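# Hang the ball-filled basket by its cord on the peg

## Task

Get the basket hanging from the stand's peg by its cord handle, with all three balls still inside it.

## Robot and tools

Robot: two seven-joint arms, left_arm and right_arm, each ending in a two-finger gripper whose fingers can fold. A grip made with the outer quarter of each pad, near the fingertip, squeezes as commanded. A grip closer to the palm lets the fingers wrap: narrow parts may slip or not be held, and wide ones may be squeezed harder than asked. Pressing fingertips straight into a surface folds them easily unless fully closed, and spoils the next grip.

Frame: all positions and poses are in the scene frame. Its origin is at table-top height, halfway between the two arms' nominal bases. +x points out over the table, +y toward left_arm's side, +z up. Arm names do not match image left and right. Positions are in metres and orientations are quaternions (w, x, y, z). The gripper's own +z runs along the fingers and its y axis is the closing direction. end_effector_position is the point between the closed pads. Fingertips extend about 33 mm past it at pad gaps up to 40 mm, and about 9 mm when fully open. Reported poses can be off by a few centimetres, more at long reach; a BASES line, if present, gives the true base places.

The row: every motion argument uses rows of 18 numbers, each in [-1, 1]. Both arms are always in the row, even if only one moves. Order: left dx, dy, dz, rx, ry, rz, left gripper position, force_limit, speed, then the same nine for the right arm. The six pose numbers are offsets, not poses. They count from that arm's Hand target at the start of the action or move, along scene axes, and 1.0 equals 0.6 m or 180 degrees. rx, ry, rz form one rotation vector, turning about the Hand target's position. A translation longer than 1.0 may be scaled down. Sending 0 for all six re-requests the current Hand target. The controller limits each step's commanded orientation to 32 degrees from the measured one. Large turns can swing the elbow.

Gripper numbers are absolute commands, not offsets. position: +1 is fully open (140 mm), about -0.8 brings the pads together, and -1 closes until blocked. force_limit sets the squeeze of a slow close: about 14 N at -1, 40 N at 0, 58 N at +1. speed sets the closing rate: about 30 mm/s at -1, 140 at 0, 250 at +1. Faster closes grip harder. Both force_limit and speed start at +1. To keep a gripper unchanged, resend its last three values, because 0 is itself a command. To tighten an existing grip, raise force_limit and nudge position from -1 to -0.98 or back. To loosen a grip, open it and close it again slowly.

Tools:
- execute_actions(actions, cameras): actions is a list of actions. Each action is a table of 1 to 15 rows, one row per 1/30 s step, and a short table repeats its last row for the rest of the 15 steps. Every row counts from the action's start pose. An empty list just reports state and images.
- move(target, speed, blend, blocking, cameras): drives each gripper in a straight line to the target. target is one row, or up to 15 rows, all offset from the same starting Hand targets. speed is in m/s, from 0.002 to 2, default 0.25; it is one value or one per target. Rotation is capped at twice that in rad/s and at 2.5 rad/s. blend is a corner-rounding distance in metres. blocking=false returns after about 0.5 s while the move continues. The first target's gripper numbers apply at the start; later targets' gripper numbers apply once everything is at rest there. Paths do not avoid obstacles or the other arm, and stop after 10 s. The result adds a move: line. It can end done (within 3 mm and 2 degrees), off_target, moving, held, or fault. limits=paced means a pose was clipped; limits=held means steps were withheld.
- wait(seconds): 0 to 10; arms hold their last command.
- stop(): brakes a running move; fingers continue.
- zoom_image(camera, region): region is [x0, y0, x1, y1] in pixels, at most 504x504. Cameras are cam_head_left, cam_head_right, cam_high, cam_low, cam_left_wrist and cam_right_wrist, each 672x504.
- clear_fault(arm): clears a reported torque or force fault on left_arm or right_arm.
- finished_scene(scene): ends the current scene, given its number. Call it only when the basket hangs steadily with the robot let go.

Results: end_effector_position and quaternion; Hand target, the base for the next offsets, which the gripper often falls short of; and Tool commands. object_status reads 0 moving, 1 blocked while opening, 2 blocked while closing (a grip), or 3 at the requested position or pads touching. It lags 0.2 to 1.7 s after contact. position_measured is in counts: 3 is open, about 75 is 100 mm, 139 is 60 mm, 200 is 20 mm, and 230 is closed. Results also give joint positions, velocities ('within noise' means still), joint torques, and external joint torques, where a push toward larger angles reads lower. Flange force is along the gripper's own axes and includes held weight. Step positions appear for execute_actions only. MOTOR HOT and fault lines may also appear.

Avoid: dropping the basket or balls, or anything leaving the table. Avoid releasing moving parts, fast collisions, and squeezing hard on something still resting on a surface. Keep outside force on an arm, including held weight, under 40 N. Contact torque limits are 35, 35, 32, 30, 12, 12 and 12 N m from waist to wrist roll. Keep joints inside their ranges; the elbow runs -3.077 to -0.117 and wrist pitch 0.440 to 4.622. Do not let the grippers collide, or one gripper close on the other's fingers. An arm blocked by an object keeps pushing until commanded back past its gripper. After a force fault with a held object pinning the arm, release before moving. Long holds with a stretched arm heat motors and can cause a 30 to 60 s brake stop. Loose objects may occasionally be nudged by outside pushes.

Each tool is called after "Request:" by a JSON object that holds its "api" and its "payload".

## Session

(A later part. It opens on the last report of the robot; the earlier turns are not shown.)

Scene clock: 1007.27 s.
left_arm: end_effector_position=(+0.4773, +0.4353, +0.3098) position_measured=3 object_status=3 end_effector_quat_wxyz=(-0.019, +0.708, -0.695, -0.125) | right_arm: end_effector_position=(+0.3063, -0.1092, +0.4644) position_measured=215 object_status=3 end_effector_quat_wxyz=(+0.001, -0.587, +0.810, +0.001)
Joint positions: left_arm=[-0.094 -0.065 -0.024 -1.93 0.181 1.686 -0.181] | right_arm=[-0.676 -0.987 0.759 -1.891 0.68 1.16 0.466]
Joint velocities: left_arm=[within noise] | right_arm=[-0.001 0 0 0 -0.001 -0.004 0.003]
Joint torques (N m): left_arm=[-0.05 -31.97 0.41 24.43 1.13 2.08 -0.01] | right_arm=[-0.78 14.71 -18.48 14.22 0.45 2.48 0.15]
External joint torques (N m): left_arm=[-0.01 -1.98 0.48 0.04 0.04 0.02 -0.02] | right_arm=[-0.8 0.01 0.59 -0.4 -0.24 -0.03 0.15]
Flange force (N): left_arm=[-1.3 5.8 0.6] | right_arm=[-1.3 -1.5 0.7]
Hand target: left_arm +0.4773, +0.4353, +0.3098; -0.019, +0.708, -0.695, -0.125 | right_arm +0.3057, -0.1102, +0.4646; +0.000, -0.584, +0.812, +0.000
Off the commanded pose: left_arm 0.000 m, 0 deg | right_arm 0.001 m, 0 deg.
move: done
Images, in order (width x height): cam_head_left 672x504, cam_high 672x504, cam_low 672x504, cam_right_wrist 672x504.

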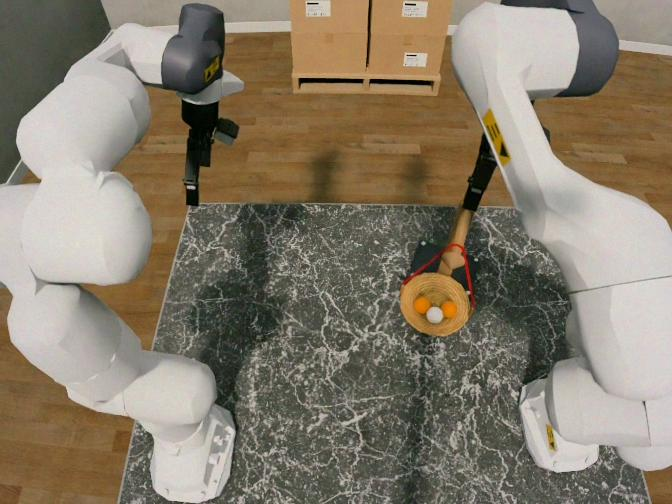

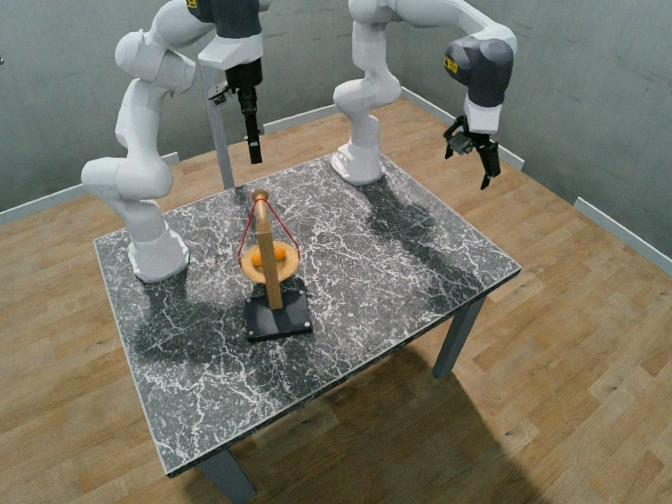

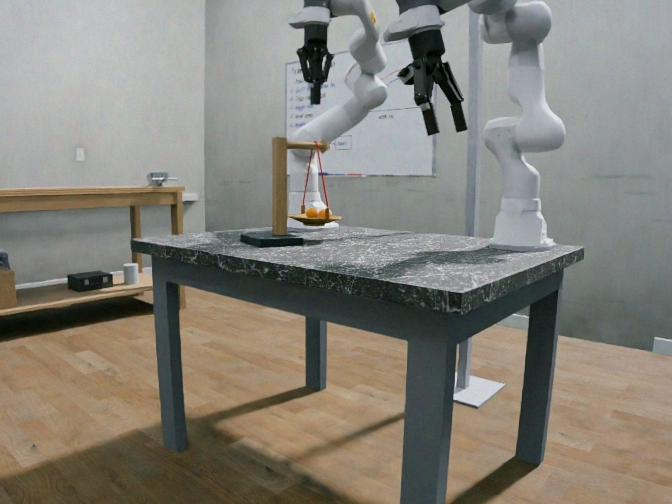

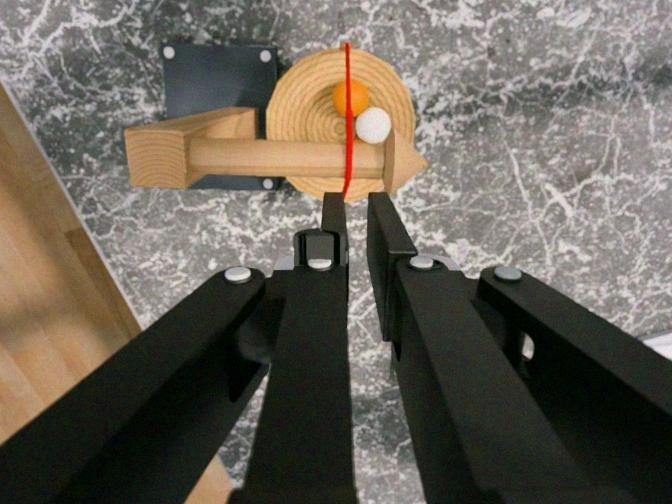

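Request:
{"api": "wait", "payload": {"seconds": 0.5, "cameras": ["cam_low","cam_head_left"]}}

Request:
{"api": "zoom_image", "payload": {"camera": "cam_head_left", "region": [370, 200, 510, 350]}}

Scene clock: 1015.10 s.
left_arm: end_effector_position=(+0.4773, +0.4353, +0.3098) position_measured=3 object_status=3 end_effector_quat_wxyz=(-0.019, +0.708, -0.695, -0.125) | right_arm: end_effector_position=(+0.3059, -0.1092, +0.4644) position_measured=215 object_status=3 end_effector_quat_wxyz=(+0.001, -0.586, +0.810, +0.001)
Joint positions: left_arm=[-0.094 -0.065 -0.024 -1.93 0.181 1.686 -0.181] | right_arm=[-0.676 -0.987 0.759 -1.891 0.68 1.159 0.468]
Joint velocities: within noise
Joint torques (N m): left_arm=[-0.01 -32.04 0.4 24.45 1.13 2.07 -0.01] | right_arm=[-0.71 14.72 -18.43 14.13 0.45 2.54 0.15]
External joint torques (N m): left_arm=[0.02 -2.23 0.47 0.16 0.04 0.02 -0.01] | right_arm=[-0.66 -0.03 0.73 -0.46 -0.22 0.02 0.15]
Flange force (N): left_arm=[-1.4 6.2 0.4] | right_arm=[-1.3 -1.3 1.2]
Hand target: left_arm +0.4773, +0.4353, +0.3098; -0.019, +0.708, -0.695, -0.125 | right_arm +0.3057, -0.1102, +0.4646; +0.000, -0.584, +0.812, +0.000
Tool commands: left_gripper/position=+1.0 left_gripper/force_limit=+1.0 left_gripper/speed=+1.0 right_gripper/position=-0.69 right_gripper/force_limit=-1.0 right_gripper/speed=-1.0
Off the commanded pose: left_arm 0.000 m, 0 deg | right_arm 0.001 m, 0 deg.
wait: 0.50 s; at rest from the start
Images, in order (width x height): cam_head_left 672x504, cam_low 672x504.

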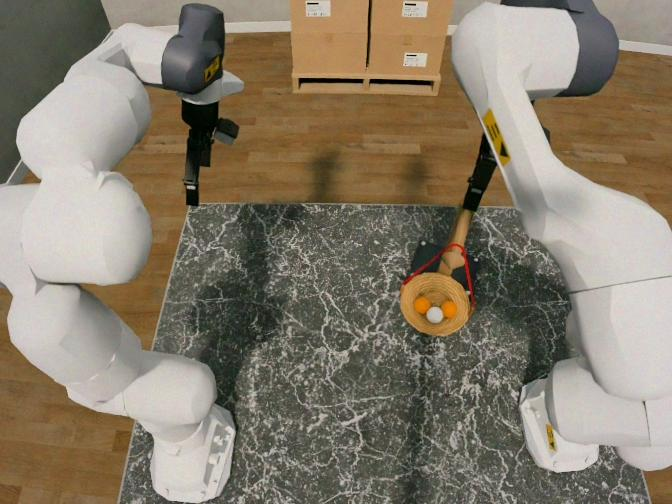

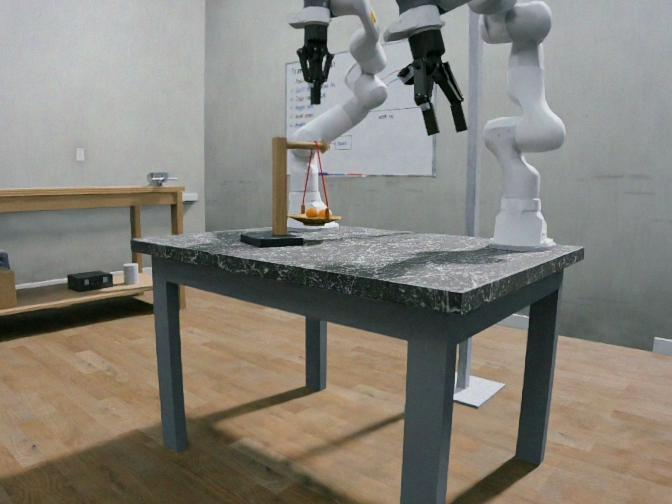

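Scaled by 3.360 from the camera's 672x504 image, which has a finer 960x720 frame.

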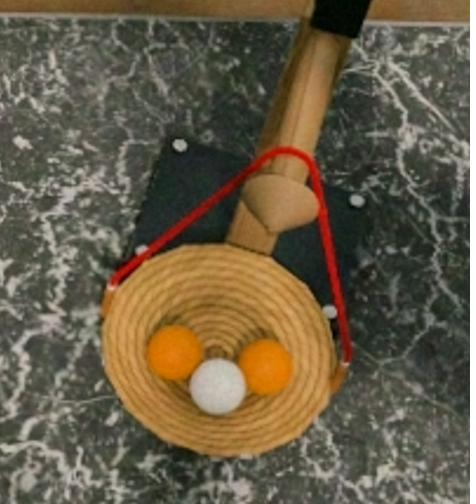

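Request:
{"api": "finished_scene", "payload": {"scene": 1}}

The scene is finished: the task was done.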